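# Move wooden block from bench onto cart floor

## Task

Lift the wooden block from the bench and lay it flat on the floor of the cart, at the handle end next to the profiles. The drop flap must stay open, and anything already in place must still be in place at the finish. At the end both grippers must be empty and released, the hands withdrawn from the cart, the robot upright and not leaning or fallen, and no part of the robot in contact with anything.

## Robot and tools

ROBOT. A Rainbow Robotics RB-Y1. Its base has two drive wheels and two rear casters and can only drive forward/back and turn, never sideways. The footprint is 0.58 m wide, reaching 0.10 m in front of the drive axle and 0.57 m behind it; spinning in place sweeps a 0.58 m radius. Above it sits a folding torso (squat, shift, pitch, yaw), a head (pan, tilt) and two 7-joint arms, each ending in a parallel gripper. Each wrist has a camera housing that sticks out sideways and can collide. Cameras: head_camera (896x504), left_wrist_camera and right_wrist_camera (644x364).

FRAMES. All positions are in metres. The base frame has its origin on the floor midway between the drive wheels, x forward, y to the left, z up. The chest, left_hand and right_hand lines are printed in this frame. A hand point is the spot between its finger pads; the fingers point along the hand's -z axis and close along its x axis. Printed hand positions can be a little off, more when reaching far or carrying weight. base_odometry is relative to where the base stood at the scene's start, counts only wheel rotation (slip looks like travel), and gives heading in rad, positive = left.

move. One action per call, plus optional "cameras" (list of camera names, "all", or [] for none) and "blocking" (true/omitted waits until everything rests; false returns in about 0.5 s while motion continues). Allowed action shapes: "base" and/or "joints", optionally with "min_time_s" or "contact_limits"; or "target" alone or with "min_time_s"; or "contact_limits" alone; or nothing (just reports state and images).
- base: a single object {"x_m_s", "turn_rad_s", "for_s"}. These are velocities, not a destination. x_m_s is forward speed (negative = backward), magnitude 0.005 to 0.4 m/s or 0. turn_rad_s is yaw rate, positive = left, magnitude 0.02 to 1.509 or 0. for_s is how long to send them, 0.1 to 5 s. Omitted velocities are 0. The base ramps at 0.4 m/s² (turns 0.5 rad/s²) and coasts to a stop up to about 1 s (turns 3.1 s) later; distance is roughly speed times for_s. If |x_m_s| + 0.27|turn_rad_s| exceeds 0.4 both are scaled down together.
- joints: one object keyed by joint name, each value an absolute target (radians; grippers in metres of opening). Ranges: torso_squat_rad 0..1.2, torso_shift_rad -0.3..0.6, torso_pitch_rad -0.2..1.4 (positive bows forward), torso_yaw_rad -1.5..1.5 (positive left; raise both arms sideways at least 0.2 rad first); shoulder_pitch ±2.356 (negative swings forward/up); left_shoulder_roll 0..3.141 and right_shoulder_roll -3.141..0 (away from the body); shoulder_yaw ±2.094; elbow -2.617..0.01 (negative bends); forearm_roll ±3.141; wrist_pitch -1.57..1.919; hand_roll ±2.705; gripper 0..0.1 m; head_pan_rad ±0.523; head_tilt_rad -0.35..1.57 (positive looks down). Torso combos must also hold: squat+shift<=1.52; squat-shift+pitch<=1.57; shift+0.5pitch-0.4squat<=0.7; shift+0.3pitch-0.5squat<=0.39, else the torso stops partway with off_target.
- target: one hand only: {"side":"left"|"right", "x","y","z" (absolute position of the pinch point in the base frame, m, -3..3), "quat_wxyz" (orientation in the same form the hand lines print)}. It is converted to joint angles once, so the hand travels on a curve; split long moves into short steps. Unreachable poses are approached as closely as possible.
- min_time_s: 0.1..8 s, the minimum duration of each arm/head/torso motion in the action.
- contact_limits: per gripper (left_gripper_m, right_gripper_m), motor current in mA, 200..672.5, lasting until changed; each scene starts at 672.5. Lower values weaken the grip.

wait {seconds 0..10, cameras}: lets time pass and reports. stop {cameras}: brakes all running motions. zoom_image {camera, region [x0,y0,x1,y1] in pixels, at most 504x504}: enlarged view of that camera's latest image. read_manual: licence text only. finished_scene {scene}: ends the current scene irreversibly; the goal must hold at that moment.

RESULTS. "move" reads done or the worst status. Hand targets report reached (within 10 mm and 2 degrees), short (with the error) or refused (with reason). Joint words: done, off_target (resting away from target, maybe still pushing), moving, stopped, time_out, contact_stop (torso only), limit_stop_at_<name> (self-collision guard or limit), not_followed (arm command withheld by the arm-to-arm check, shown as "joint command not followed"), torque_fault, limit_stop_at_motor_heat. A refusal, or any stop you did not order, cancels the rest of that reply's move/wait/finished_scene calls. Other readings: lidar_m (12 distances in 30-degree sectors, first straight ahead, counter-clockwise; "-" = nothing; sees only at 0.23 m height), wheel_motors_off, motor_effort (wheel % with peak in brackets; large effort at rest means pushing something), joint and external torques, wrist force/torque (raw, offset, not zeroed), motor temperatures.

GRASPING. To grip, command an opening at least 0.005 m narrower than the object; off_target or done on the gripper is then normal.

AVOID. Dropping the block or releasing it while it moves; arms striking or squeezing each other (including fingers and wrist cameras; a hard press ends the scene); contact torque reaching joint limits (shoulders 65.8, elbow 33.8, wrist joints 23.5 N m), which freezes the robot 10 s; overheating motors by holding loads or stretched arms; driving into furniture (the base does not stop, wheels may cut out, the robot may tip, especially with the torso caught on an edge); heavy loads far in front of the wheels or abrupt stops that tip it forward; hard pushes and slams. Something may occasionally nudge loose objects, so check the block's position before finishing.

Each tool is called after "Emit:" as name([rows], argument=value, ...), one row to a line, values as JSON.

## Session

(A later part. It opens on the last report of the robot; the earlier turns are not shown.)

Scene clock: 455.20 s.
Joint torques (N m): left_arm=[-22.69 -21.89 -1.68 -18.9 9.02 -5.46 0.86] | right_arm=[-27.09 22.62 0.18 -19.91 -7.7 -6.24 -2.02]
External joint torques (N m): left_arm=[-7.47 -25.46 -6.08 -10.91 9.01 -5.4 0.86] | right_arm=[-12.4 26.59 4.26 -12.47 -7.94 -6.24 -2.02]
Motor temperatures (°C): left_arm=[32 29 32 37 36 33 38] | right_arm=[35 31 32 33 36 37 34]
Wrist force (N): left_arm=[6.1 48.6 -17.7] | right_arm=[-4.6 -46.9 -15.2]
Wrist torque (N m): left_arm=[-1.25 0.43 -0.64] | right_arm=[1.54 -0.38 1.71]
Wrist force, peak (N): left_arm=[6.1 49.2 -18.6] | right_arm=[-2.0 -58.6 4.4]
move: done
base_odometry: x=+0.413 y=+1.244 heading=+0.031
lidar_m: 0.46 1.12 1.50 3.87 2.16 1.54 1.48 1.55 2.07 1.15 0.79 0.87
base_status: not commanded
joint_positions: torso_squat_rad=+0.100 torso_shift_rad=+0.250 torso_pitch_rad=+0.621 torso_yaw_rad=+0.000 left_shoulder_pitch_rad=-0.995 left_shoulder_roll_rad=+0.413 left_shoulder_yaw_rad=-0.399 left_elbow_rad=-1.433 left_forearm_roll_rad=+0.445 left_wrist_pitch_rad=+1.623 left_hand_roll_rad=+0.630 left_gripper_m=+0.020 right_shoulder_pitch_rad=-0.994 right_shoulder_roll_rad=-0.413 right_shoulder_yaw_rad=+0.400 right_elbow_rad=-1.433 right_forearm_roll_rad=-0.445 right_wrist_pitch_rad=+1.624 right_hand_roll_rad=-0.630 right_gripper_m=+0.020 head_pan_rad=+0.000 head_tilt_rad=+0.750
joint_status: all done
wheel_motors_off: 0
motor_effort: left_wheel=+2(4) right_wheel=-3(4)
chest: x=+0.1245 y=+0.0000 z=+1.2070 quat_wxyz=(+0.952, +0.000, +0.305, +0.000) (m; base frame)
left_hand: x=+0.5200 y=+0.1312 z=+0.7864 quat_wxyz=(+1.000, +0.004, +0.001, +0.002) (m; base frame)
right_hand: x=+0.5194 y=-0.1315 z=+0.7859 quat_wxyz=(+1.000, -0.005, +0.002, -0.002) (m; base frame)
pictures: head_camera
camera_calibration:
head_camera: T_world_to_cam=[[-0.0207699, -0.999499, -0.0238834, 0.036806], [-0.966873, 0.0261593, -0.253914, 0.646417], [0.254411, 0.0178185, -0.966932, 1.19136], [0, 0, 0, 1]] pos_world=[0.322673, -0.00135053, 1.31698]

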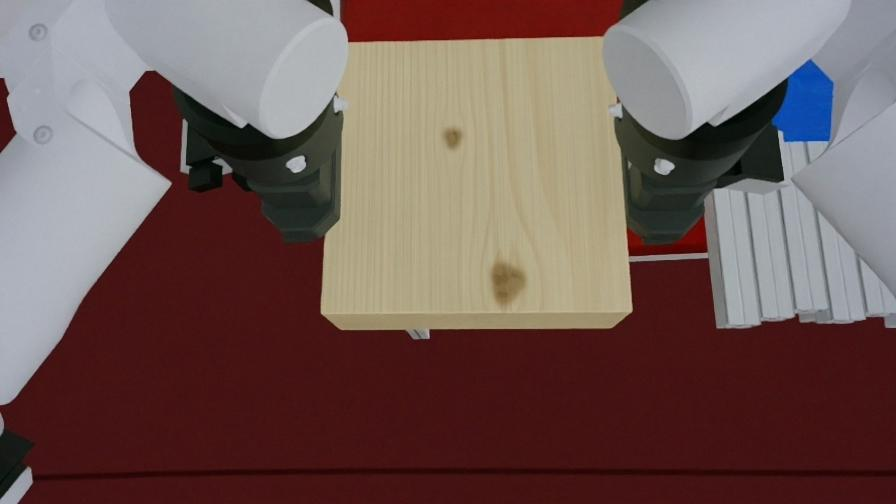

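Emit:
move(base={"x_m_s":-0.3,"for_s":1.71}, cameras=[])

Emit:
move(base={"turn_rad_s":-1.0,"for_s":1.602}, cameras=[])

Emit:
move(base={"x_m_s":0.4,"for_s":3.66}, cameras=[])

Emit:
move(base={"turn_rad_s":1.0,"for_s":1.621}, joints={"head_tilt_rad":0.3}, cameras=["head_camera"])

Scene clock: 460.30 s.
Joint torques (N m): left_arm=[-23.64 -22.05 -1.19 -19.14 9.08 -5.68 1.14] | right_arm=[-28.44 21.7 -0.43 -19.99 -7.45 -6.25 -2.04]
External joint torques (N m): left_arm=[-8.43 -25.62 -5.59 -11.15 9.07 -5.62 1.14] | right_arm=[-13.76 25.67 3.65 -12.55 -7.69 -6.24 -2.04]
Motor temperatures (°C): left_arm=[32 29 32 38 36 33 38] | right_arm=[35 31 32 33 37 37 34]
Wrist force (N): left_arm=[5.7 48.5 -17.2] | right_arm=[-4.2 -47.2 -14.7]
Wrist torque (N m): left_arm=[-1.26 0.35 -0.64] | right_arm=[1.61 -0.36 1.67]
Wrist force, peak (N): left_arm=[6.5 49.8 -17.8] | right_arm=[-5.1 -47.7 -14.9]
move: done
base_odometry: x=-0.097 y=+1.228 heading=+0.032
lidar_m: 0.98 1.60 2.19 4.21 1.43 1.01 0.96 1.02 1.37 3.46 1.34 1.16
base_status: done (sent for 1.7 of 1.7 s)
joint_positions: torso_squat_rad=+0.100 torso_shift_rad=+0.250 torso_pitch_rad=+0.621 torso_yaw_rad=+0.000 left_shoulder_pitch_rad=-0.995 left_shoulder_roll_rad=+0.413 left_shoulder_yaw_rad=-0.399 left_elbow_rad=-1.433 left_forearm_roll_rad=+0.445 left_wrist_pitch_rad=+1.623 left_hand_roll_rad=+0.630 left_gripper_m=+0.020 right_shoulder_pitch_rad=-0.994 right_shoulder_roll_rad=-0.413 right_shoulder_yaw_rad=+0.400 right_elbow_rad=-1.433 right_forearm_roll_rad=-0.445 right_wrist_pitch_rad=+1.624 right_hand_roll_rad=-0.630 right_gripper_m=+0.020 head_pan_rad=+0.000 head_tilt_rad=+0.750
joint_status: not commanded
wheel_motors_off: 0
motor_effort: left_wheel=+7(28) right_wheel=-5(26)
chest: x=+0.1245 y=+0.0000 z=+1.2070 quat_wxyz=(+0.952, +0.000, +0.305, +0.000) (m; base frame)
left_hand: x=+0.5199 y=+0.1312 z=+0.7864 quat_wxyz=(+1.000, +0.005, +0.001, +0.002) (m; base frame)
right_hand: x=+0.5192 y=-0.1314 z=+0.7859 quat_wxyz=(+1.000, -0.005, +0.002, -0.002) (m; base frame)
pictures: none
No camera images: "cameras" was empty.

Scene clock: 463.83 s.
Joint torques (N m): left_arm=[-23.21 -22.41 -1.01 -19.22 9.1 -5.66 1.02] | right_arm=[-28.12 21.23 -0.52 -20.03 -7.58 -6.06 -1.97]
External joint torques (N m): left_arm=[-7.99 -25.98 -5.41 -11.23 9.09 -5.6 1.02] | right_arm=[-13.43 25.19 3.56 -12.59 -7.83 -6.05 -1.97]
Motor temperatures (°C): left_arm=[32 29 32 38 36 33 38] | right_arm=[36 31 32 33 37 37 34]
Wrist force (N): left_arm=[6.1 49.0 -17.1] | right_arm=[-4.2 -46.9 -15.1]
Wrist torque (N m): left_arm=[-1.34 0.45 -0.68] | right_arm=[1.56 -0.31 1.65]
Wrist force, peak (N): left_arm=[5.8 49.6 -17.8] | right_arm=[-4.2 -48.1 -14.7]
move: done
base_odometry: x=-0.097 y=+1.228 heading=-1.248
lidar_m: 1.56 1.19 1.27 0.98 1.84 3.20 1.99 1.13 0.97 0.98 1.13 1.93
base_status: done (sent for 1.6 of 1.6 s)
joint_positions: torso_squat_rad=+0.100 torso_shift_rad=+0.250 torso_pitch_rad=+0.621 torso_yaw_rad=+0.000 left_shoulder_pitch_rad=-0.995 left_shoulder_roll_rad=+0.413 left_shoulder_yaw_rad=-0.399 left_elbow_rad=-1.433 left_forearm_roll_rad=+0.445 left_wrist_pitch_rad=+1.623 left_hand_roll_rad=+0.630 left_gripper_m=+0.020 right_shoulder_pitch_rad=-0.994 right_shoulder_roll_rad=-0.413 right_shoulder_yaw_rad=+0.400 right_elbow_rad=-1.433 right_forearm_roll_rad=-0.445 right_wrist_pitch_rad=+1.624 right_hand_roll_rad=-0.630 right_gripper_m=+0.020 head_pan_rad=+0.000 head_tilt_rad=+0.750
joint_status: not commanded
wheel_motors_off: 0
motor_effort: left_wheel=+15(35) right_wheel=-6(31)
chest: x=+0.1245 y=+0.0000 z=+1.2070 quat_wxyz=(+0.952, +0.000, +0.305, +0.000) (m; base frame)
left_hand: x=+0.5199 y=+0.1313 z=+0.7864 quat_wxyz=(+1.000, +0.005, +0.001, +0.002) (m; base frame)
right_hand: x=+0.5192 y=-0.1314 z=+0.7859 quat_wxyz=(+1.000, -0.005, +0.002, -0.002) (m; base frame)
pictures: none
No camera images: "cameras" was empty.

Scene clock: 468.83 s.
Joint torques (N m): left_arm=[-22.56 -22.47 -0.85 -19.35 9.17 -5.75 0.98] | right_arm=[-28.39 21.21 -0.33 -20.1 -7.46 -5.98 -2.01]
External joint torques (N m): left_arm=[-7.34 -26.04 -5.25 -11.36 9.16 -5.69 0.98] | right_arm=[-13.7 25.18 3.75 -12.66 -7.71 -5.97 -2.01]
Motor temperatures (°C): left_arm=[32 29 32 38 36 33 38] | right_arm=[36 31 32 33 37 38 34]
Wrist force (N): left_arm=[5.6 48.7 -17.7] | right_arm=[-4.6 -47.2 -14.3]
Wrist torque (N m): left_arm=[-1.25 0.41 -0.67] | right_arm=[1.56 -0.37 1.66]
Wrist force, peak (N): left_arm=[6.2 49.6 -17.7] | right_arm=[-4.1 -48.1 -14.2]
move: done
base_odometry: x=+0.369 y=-0.163 heading=-1.248
lidar_m: 0.79 0.46 0.39 0.38 0.46 1.60 2.76 1.58 1.35 1.35 1.54 2.64
base_status: done (sent for 3.67 of 3.67 s)
joint_positions: torso_squat_rad=+0.100 torso_shift_rad=+0.250 torso_pitch_rad=+0.621 torso_yaw_rad=+0.000 left_shoulder_pitch_rad=-0.995 left_shoulder_roll_rad=+0.413 left_shoulder_yaw_rad=-0.399 left_elbow_rad=-1.433 left_forearm_roll_rad=+0.445 left_wrist_pitch_rad=+1.623 left_hand_roll_rad=+0.630 left_gripper_m=+0.020 right_shoulder_pitch_rad=-0.994 right_shoulder_roll_rad=-0.413 right_shoulder_yaw_rad=+0.400 right_elbow_rad=-1.433 right_forearm_roll_rad=-0.445 right_wrist_pitch_rad=+1.624 right_hand_roll_rad=-0.630 right_gripper_m=+0.020 head_pan_rad=+0.000 head_tilt_rad=+0.750
joint_status: not commanded
wheel_motors_off: 0
motor_effort: left_wheel=-2(41) right_wheel=+2(31)
chest: x=+0.1245 y=+0.0001 z=+1.2070 quat_wxyz=(+0.952, +0.000, +0.305, +0.000) (m; base frame)
left_hand: x=+0.5199 y=+0.1313 z=+0.7863 quat_wxyz=(+1.000, +0.005, +0.001, +0.002) (m; base frame)
right_hand: x=+0.5192 y=-0.1314 z=+0.7858 quat_wxyz=(+1.000, -0.005, +0.002, -0.002) (m; base frame)
pictures: none
No camera images: "cameras" was empty.

Scene clock: 472.43 s.
Joint torques (N m): left_arm=[-23.09 -22.39 -0.91 -19.44 9.23 -5.81 0.95] | right_arm=[-28.37 20.96 -0.51 -20.14 -7.56 -5.91 -1.95]
External joint torques (N m): left_arm=[-7.87 -25.95 -5.31 -11.45 9.22 -5.75 0.95] | right_arm=[-13.69 24.92 3.57 -12.7 -7.81 -5.91 -1.95]
Motor temperatures (°C): left_arm=[32 29 32 38 37 33 38] | right_arm=[36 31 32 34 37 38 34]
Wrist force (N): left_arm=[5.5 49.1 -18.1] | right_arm=[-4.5 -47.3 -15.0]
Wrist torque (N m): left_arm=[-1.34 0.36 -0.67] | right_arm=[1.60 -0.35 1.62]
Wrist force, peak (N): left_arm=[6.0 49.4 -17.3] | right_arm=[-4.5 -48.0 -14.9]
move: done
base_odometry: x=+0.369 y=-0.163 heading=+0.085
lidar_m: 0.39 0.41 0.95 4.74 1.86 1.38 1.33 1.42 1.98 4.36 0.55 0.41
base_status: done (sent for 1.63 of 1.63 s)
joint_positions: torso_squat_rad=+0.100 torso_shift_rad=+0.250 torso_pitch_rad=+0.621 torso_yaw_rad=+0.000 left_shoulder_pitch_rad=-0.995 left_shoulder_roll_rad=+0.413 left_shoulder_yaw_rad=-0.399 left_elbow_rad=-1.433 left_forearm_roll_rad=+0.445 left_wrist_pitch_rad=+1.623 left_hand_roll_rad=+0.630 left_gripper_m=+0.020 right_shoulder_pitch_rad=-0.994 right_shoulder_roll_rad=-0.413 right_shoulder_yaw_rad=+0.400 right_elbow_rad=-1.433 right_forearm_roll_rad=-0.445 right_wrist_pitch_rad=+1.624 right_hand_roll_rad=-0.630 right_gripper_m=+0.020 head_pan_rad=+0.000 head_tilt_rad=+0.300
joint_status: all done
wheel_motors_off: 0
motor_effort: left_wheel=-6(36) right_wheel=+13(34)
chest: x=+0.1245 y=+0.0001 z=+1.2070 quat_wxyz=(+0.952, +0.000, +0.305, +0.000) (m; base frame)
left_hand: x=+0.5199 y=+0.1314 z=+0.7863 quat_wxyz=(+1.000, +0.005, +0.001, +0.002) (m; base frame)
right_hand: x=+0.5192 y=-0.1313 z=+0.7858 quat_wxyz=(+1.000, -0.005, +0.002, -0.002) (m; base frame)
pictures: head_camera
camera_calibration:
head_camera: T_world_to_cam=[[-0.00816274, -0.999504, -0.0304147, 0.0425928], [-0.760151, 0.0259638, -0.649228, 1.12929], [0.649695, 0.0178203, -0.759986, 0.808195], [0, 0, 0, 1]] pos_world=[0.333695, -0.00115112, 1.34868]

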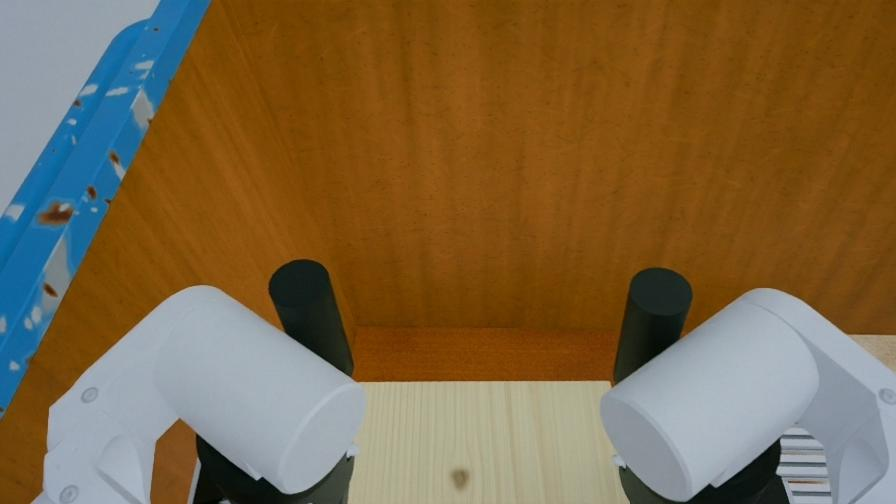

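Emit:
move(base={"turn_rad_s":-0.3,"for_s":1.317}, cameras=[])

Emit:
move(base={"x_m_s":0.15,"for_s":0.917}, cameras=[])

Emit:
move(base={"turn_rad_s":0.3,"for_s":1.2}, joints={"head_tilt_rad":0.6})

Scene clock: 477.03 s.
Joint torques (N m): left_arm=[-23.08 -22.23 -1.25 -19.42 9.18 -5.81 1.01] | right_arm=[-28.27 21.05 -0.72 -20.04 -7.51 -5.99 -1.84]
External joint torques (N m): left_arm=[-7.86 -25.8 -5.65 -11.44 9.17 -5.75 1.01] | right_arm=[-13.58 25.01 3.36 -12.6 -7.76 -5.98 -1.84]
Motor temperatures (°C): left_arm=[32 29 32 38 37 34 38] | right_arm=[36 31 32 34 38 38 34]
Wrist force (N): left_arm=[5.3 48.8 -16.9] | right_arm=[-3.7 -47.2 -14.1]
Wrist torque (N m): left_arm=[-1.24 0.28 -0.70] | right_arm=[1.56 -0.29 1.63]
Wrist force, peak (N): left_arm=[6.1 50.1 -17.6] | right_arm=[-4.1 -48.0 -14.7]
move: done
base_odometry: x=+0.369 y=-0.163 heading=-0.314
lidar_m: 0.40 0.39 0.44 1.60 3.41 1.68 1.37 1.35 1.49 2.26 1.01 0.50
base_status: done (sent for 1.33 of 1.33 s)
joint_positions: torso_squat_rad=+0.100 torso_shift_rad=+0.250 torso_pitch_rad=+0.621 torso_yaw_rad=+0.000 left_shoulder_pitch_rad=-0.995 left_shoulder_roll_rad=+0.413 left_shoulder_yaw_rad=-0.399 left_elbow_rad=-1.433 left_forearm_roll_rad=+0.445 left_wrist_pitch_rad=+1.623 left_hand_roll_rad=+0.630 left_gripper_m=+0.020 right_shoulder_pitch_rad=-0.994 right_shoulder_roll_rad=-0.413 right_shoulder_yaw_rad=+0.400 right_elbow_rad=-1.433 right_forearm_roll_rad=-0.445 right_wrist_pitch_rad=+1.624 right_hand_roll_rad=-0.630 right_gripper_m=+0.020 head_pan_rad=+0.000 head_tilt_rad=+0.300
joint_status: not commanded
wheel_motors_off: 0
motor_effort: left_wheel=+11(20) right_wheel=-18(31)
chest: x=+0.1245 y=+0.0001 z=+1.2070 quat_wxyz=(+0.952, +0.000, +0.305, +0.000) (m; base frame)
left_hand: x=+0.5199 y=+0.1313 z=+0.7863 quat_wxyz=(+1.000, +0.005, +0.001, +0.002) (m; base frame)
right_hand: x=+0.5192 y=-0.1314 z=+0.7858 quat_wxyz=(+1.000, -0.005, +0.002, -0.002) (m; base frame)
pictures: none
No camera images: "cameras" was empty.

Scene clock: 478.70 s.
Joint torques (N m): left_arm=[-22.86 -22.12 -1.24 -19.46 9.12 -5.72 0.88] | right_arm=[-28.81 21.44 -0.49 -20.33 -7.44 -5.98 -1.8]
External joint torques (N m): left_arm=[-7.64 -25.69 -5.64 -11.47 9.11 -5.66 0.88] | right_arm=[-14.13 25.41 3.59 -12.89 -7.68 -5.97 -1.8]
Motor temperatures (°C): left_arm=[32 29 32 39 37 34 38] | right_arm=[36 31 32 34 38 38 34]
Wrist force (N): left_arm=[5.8 48.0 -17.2] | right_arm=[-4.0 -47.3 -14.5]
Wrist torque (N m): left_arm=[-1.20 0.41 -0.74] | right_arm=[1.54 -0.32 1.63]
Wrist force, peak (N): left_arm=[7.3 49.2 -17.8] | right_arm=[-3.1 -48.0 -14.5]
move: done
base_odometry: x=+0.502 y=-0.206 heading=-0.312
lidar_m: 0.26 0.26 0.29 0.45 3.69 1.83 1.49 1.47 1.63 2.50 0.67 0.33
base_status: done (sent for 0.93 of 0.93 s)
joint_positions: torso_squat_rad=+0.100 torso_shift_rad=+0.250 torso_pitch_rad=+0.621 torso_yaw_rad=+0.000 left_shoulder_pitch_rad=-0.995 left_shoulder_roll_rad=+0.413 left_shoulder_yaw_rad=-0.399 left_elbow_rad=-1.433 left_forearm_roll_rad=+0.445 left_wrist_pitch_rad=+1.623 left_hand_roll_rad=+0.630 left_gripper_m=+0.020 right_shoulder_pitch_rad=-0.994 right_shoulder_roll_rad=-0.413 right_shoulder_yaw_rad=+0.400 right_elbow_rad=-1.433 right_forearm_roll_rad=-0.445 right_wrist_pitch_rad=+1.624 right_hand_roll_rad=-0.630 right_gripper_m=+0.020 head_pan_rad=+0.000 head_tilt_rad=+0.300
joint_status: not commanded
wheel_motors_off: 0
motor_effort: left_wheel=+16(40) right_wheel=-14(30)
chest: x=+0.1245 y=+0.0001 z=+1.2070 quat_wxyz=(+0.952, +0.000, +0.305, +0.000) (m; base frame)
left_hand: x=+0.5199 y=+0.1313 z=+0.7863 quat_wxyz=(+1.000, +0.005, +0.001, +0.002) (m; base frame)
right_hand: x=+0.5191 y=-0.1313 z=+0.7858 quat_wxyz=(+1.000, -0.005, +0.002, -0.002) (m; base frame)
pictures: none
No camera images: "cameras" was empty.

Scene clock: 480.83 s.
Joint torques (N m): left_arm=[-23.19 -22.2 -0.78 -19.38 9.24 -5.73 0.91] | right_arm=[-28.28 20.93 -0.17 -20.37 -7.53 -5.97 -1.97]
External joint torques (N m): left_arm=[-7.97 -25.77 -5.18 -11.39 9.23 -5.67 0.91] | right_arm=[-13.6 24.89 3.9 -12.92 -7.78 -5.97 -1.97]
Motor temperatures (°C): left_arm=[32 29 32 39 37 34 38] | right_arm=[36 31 32 34 38 38 34]
Wrist force (N): left_arm=[6.3 48.5 -17.2] | right_arm=[-4.0 -47.5 -14.1]
Wrist torque (N m): left_arm=[-1.26 0.45 -0.67] | right_arm=[1.57 -0.35 1.63]
Wrist force, peak (N): left_arm=[5.0 49.6 -17.9] | right_arm=[-4.1 -48.1 -14.7]
move: done
base_odometry: x=+0.502 y=-0.206 heading=+0.047
lidar_m: 0.25 0.27 0.38 4.08 2.12 1.53 1.46 1.53 2.08 4.52 0.39 0.27
base_status: done (sent for 1.2 of 1.2 s)
joint_positions: torso_squat_rad=+0.100 torso_shift_rad=+0.250 torso_pitch_rad=+0.621 torso_yaw_rad=+0.000 left_shoulder_pitch_rad=-0.995 left_shoulder_roll_rad=+0.413 left_shoulder_yaw_rad=-0.399 left_elbow_rad=-1.433 left_forearm_roll_rad=+0.445 left_wrist_pitch_rad=+1.623 left_hand_roll_rad=+0.630 left_gripper_m=+0.020 right_shoulder_pitch_rad=-0.994 right_shoulder_roll_rad=-0.413 right_shoulder_yaw_rad=+0.400 right_elbow_rad=-1.433 right_forearm_roll_rad=-0.445 right_wrist_pitch_rad=+1.624 right_hand_roll_rad=-0.630 right_gripper_m=+0.020 head_pan_rad=+0.000 head_tilt_rad=+0.600
joint_status: all done
wheel_motors_off: 0
motor_effort: left_wheel=-4(33) right_wheel=+12(25)
chest: x=+0.1245 y=+0.0001 z=+1.2070 quat_wxyz=(+0.952, +0.000, +0.305, +0.000) (m; base frame)
left_hand: x=+0.5199 y=+0.1313 z=+0.7863 quat_wxyz=(+1.000, +0.005, +0.001, +0.002) (m; base frame)
right_hand: x=+0.5192 y=-0.1313 z=+0.7858 quat_wxyz=(+1.000, -0.005, +0.002, -0.002) (m; base frame)
pictures: head_camera, left_wrist_camera, right_wrist_camera
camera_calibration:
head_camera: T_world_to_cam=[[-0.0167842, -0.999504, -0.0266446, 0.039708], [-0.918035, 0.0259633, -0.395648, 0.826016], [0.396144, 0.0178201, -0.918016, 1.08828], [0, 0, 0, 1]] pos_world=[0.327862, -0.00115112, 1.32693]
left_wrist_camera: T_world_to_cam=[[0.999432, 0.0318876, -0.0109248, -0.515734], [0.0333864, -0.891885, 0.451029, -0.225843], [0.0046386, -0.451137, -0.892443, 0.831101], [0, 0, 0, 1]] pos_world=[0.519126, 0.18996, 0.837938]
right_wrist_camera: T_world_to_cam=[[-0.999456, -0.0247338, -0.0218346, 0.531561], [-0.0323279, 0.866349, 0.498391, -0.233967], [0.00658929, 0.498826, -0.866677, 0.81534], [0, 0, 0, 1]] pos_world=[0.518335, -0.190868, 0.834851]

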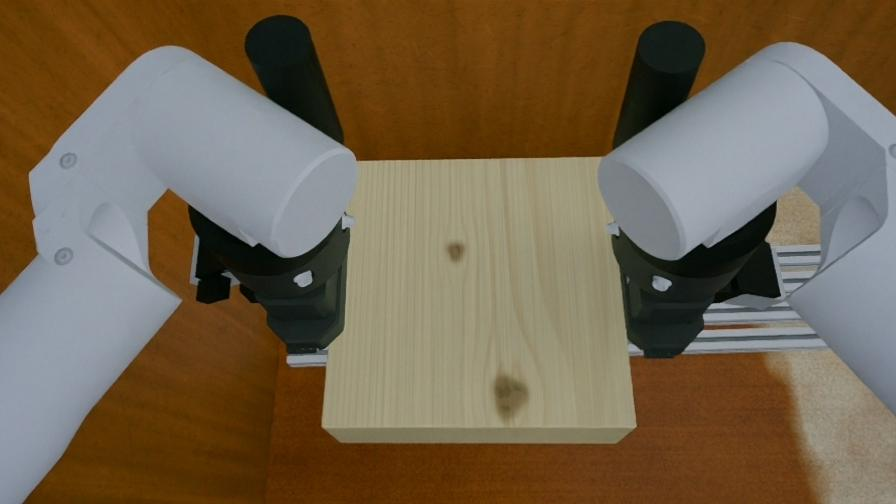

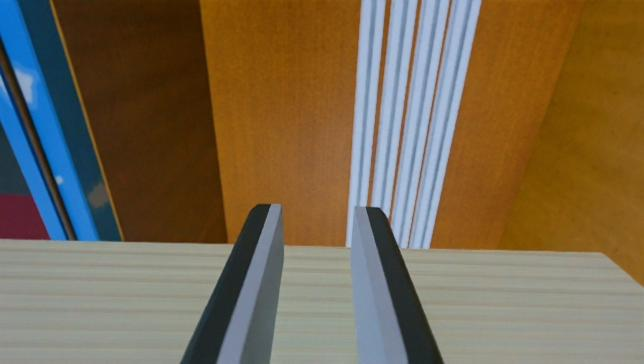

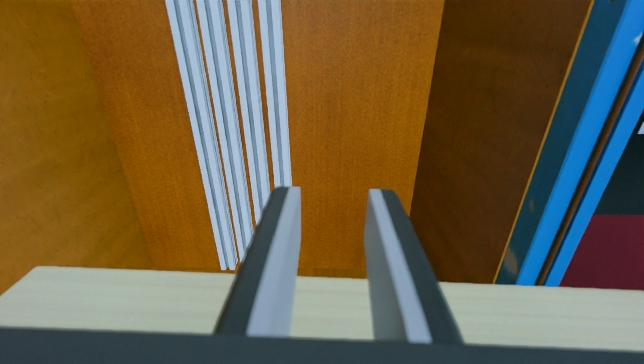

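Emit:
move(base={"x_m_s":0.05,"for_s":0.34}, cameras=[])

Emit:
move(joints={"torso_squat_rad":0.1583,"torso_pitch_rad":0.7167,"left_shoulder_pitch_rad":-0.944,"left_shoulder_roll_rad":0.406,"left_shoulder_yaw_rad":-0.433,"left_elbow_rad":-1.441,"left_forearm_roll_rad":0.371,"left_wrist_pitch_rad":1.490,"left_hand_roll_rad":0.649,"right_shoulder_pitch_rad":-0.944,"right_shoulder_roll_rad":-0.406,"right_shoulder_yaw_rad":0.433,"right_elbow_rad":-1.441,"right_forearm_roll_rad":-0.371,"right_wrist_pitch_rad":1.490,"right_hand_roll_rad":-0.649,"head_tilt_rad":0.4}, min_time_s=0.9, cameras=["head_camera"])

Emit:
move(joints={"torso_squat_rad":0.2167,"torso_pitch_rad":0.8133,"left_shoulder_pitch_rad":-0.928,"left_shoulder_roll_rad":0.397,"left_shoulder_yaw_rad":-0.456,"left_elbow_rad":-1.393,"left_forearm_roll_rad":0.299,"left_wrist_pitch_rad":1.349,"left_hand_roll_rad":0.663,"right_shoulder_pitch_rad":-0.928,"right_shoulder_roll_rad":-0.397,"right_shoulder_yaw_rad":0.456,"right_elbow_rad":-1.393,"right_forearm_roll_rad":-0.299,"right_wrist_pitch_rad":1.349,"right_hand_roll_rad":-0.663,"head_tilt_rad":0.25}, min_time_s=0.9)

Scene clock: 486.70 s.
Joint torques (N m): left_arm=[-22.96 -22.05 -0.67 -19.48 9.22 -5.73 1.03] | right_arm=[-28.69 21.4 -0.48 -20.32 -7.46 -5.98 -1.97]
External joint torques (N m): left_arm=[-7.74 -25.61 -5.07 -11.49 9.21 -5.67 1.03] | right_arm=[-14.01 25.36 3.59 -12.88 -7.7 -5.98 -1.97]
Motor temperatures (°C): left_arm=[32 29 32 39 37 34 38] | right_arm=[36 31 32 34 38 38 34]
Wrist force (N): left_arm=[4.5 47.9 -17.4] | right_arm=[-4.4 -47.1 -14.6]
Wrist torque (N m): left_arm=[-1.20 0.26 -0.68] | right_arm=[1.55 -0.38 1.67]
Wrist force, peak (N): left_arm=[5.2 49.5 -18.0] | right_arm=[-4.3 -47.6 -15.1]
move: done
base_odometry: x=+0.519 y=-0.205 heading=+0.046
lidar_m: 0.24 0.25 0.37 4.02 2.13 1.55 1.48 1.55 2.09 4.44 0.36 0.26
base_status: done (sent for 0.33 of 0.33 s)
joint_positions: torso_squat_rad=+0.100 torso_shift_rad=+0.250 torso_pitch_rad=+0.621 torso_yaw_rad=+0.000 left_shoulder_pitch_rad=-0.995 left_shoulder_roll_rad=+0.413 left_shoulder_yaw_rad=-0.399 left_elbow_rad=-1.433 left_forearm_roll_rad=+0.445 left_wrist_pitch_rad=+1.623 left_hand_roll_rad=+0.630 left_gripper_m=+0.020 right_shoulder_pitch_rad=-0.994 right_shoulder_roll_rad=-0.413 right_shoulder_yaw_rad=+0.400 right_elbow_rad=-1.433 right_forearm_roll_rad=-0.445 right_wrist_pitch_rad=+1.624 right_hand_roll_rad=-0.630 right_gripper_m=+0.020 head_pan_rad=+0.000 head_tilt_rad=+0.600
joint_status: not commanded
wheel_motors_off: 0
motor_effort: left_wheel=-6(19) right_wheel=+12(43)
chest: x=+0.1245 y=+0.0001 z=+1.2070 quat_wxyz=(+0.952, +0.000, +0.305, +0.000) (m; base frame)
left_hand: x=+0.5199 y=+0.1313 z=+0.7863 quat_wxyz=(+1.000, +0.005, +0.001, +0.002) (m; base frame)
right_hand: x=+0.5191 y=-0.1313 z=+0.7858 quat_wxyz=(+1.000, -0.005, +0.002, -0.002) (m; base frame)
pictures: none
No camera images: "cameras" was empty.

Scene clock: 487.90 s.
Joint torques (N m): left_arm=[-21.6 -19.19 -0.63 -20.68 6.89 -5.98 0.93] | right_arm=[-21.51 20.63 2.7 -20.61 -6.38 -4.6 -0.35]
External joint torques (N m): left_arm=[-8.99 -21.88 -4.33 -12.62 6.88 -5.92 0.93] | right_arm=[-9.38 23.78 6.17 -13.12 -6.62 -4.59 -0.35]
Motor temperatures (°C): left_arm=[32 29 32 39 37 34 38] | right_arm=[36 31 32 34 38 38 34]
Wrist force (N): left_arm=[-1.1 40.5 -16.8] | right_arm=[2.6 -39.3 -14.2]
Wrist torque (N m): left_arm=[-1.05 -0.04 -0.61] | right_arm=[1.28 0.32 -0.14]
Wrist force, peak (N): left_arm=[2.4 50.8 -18.2] | right_arm=[-0.7 -48.8 -15.2]
move: done
base_odometry: x=+0.519 y=-0.205 heading=+0.046
lidar_m: 0.24 0.26 0.35 4.02 2.13 1.55 1.47 1.57 2.10 4.46 0.35 0.26
base_status: not commanded
joint_positions: torso_squat_rad=+0.158 torso_shift_rad=+0.250 torso_pitch_rad=+0.718 torso_yaw_rad=+0.000 left_shoulder_pitch_rad=-0.942 left_shoulder_roll_rad=+0.411 left_shoulder_yaw_rad=-0.432 left_elbow_rad=-1.438 left_forearm_roll_rad=+0.369 left_wrist_pitch_rad=+1.491 left_hand_roll_rad=+0.649 left_gripper_m=+0.020 right_shoulder_pitch_rad=-0.942 right_shoulder_roll_rad=-0.412 right_shoulder_yaw_rad=+0.431 right_elbow_rad=-1.438 right_forearm_roll_rad=-0.369 right_wrist_pitch_rad=+1.491 right_hand_roll_rad=-0.649 right_gripper_m=+0.020 head_pan_rad=+0.000 head_tilt_rad=+0.400
joint_status: all done
wheel_motors_off: 0
motor_effort: left_wheel=-6(7) right_wheel=+9(14)
chest: x=+0.1467 y=+0.0001 z=+1.1833 quat_wxyz=(+0.936, +0.000, +0.351, +0.000) (m; base frame)
left_hand: x=+0.5026 y=+0.1314 z=+0.7063 quat_wxyz=(+1.000, +0.005, +0.002, +0.002) (m; base frame)
right_hand: x=+0.5029 y=-0.1316 z=+0.7064 quat_wxyz=(+1.000, -0.005, +0.001, -0.002) (m; base frame)
pictures: head_camera
camera_calibration:
head_camera: T_world_to_cam=[[-0.0139498, -0.999504, -0.0282286, 0.0404752], [-0.872409, 0.0259608, -0.488086, 0.952933], [0.488577, 0.0178182, -0.872339, 0.952249], [0, 0, 0, 1]] pos_world=[0.366666, -0.00125112, 1.29694]

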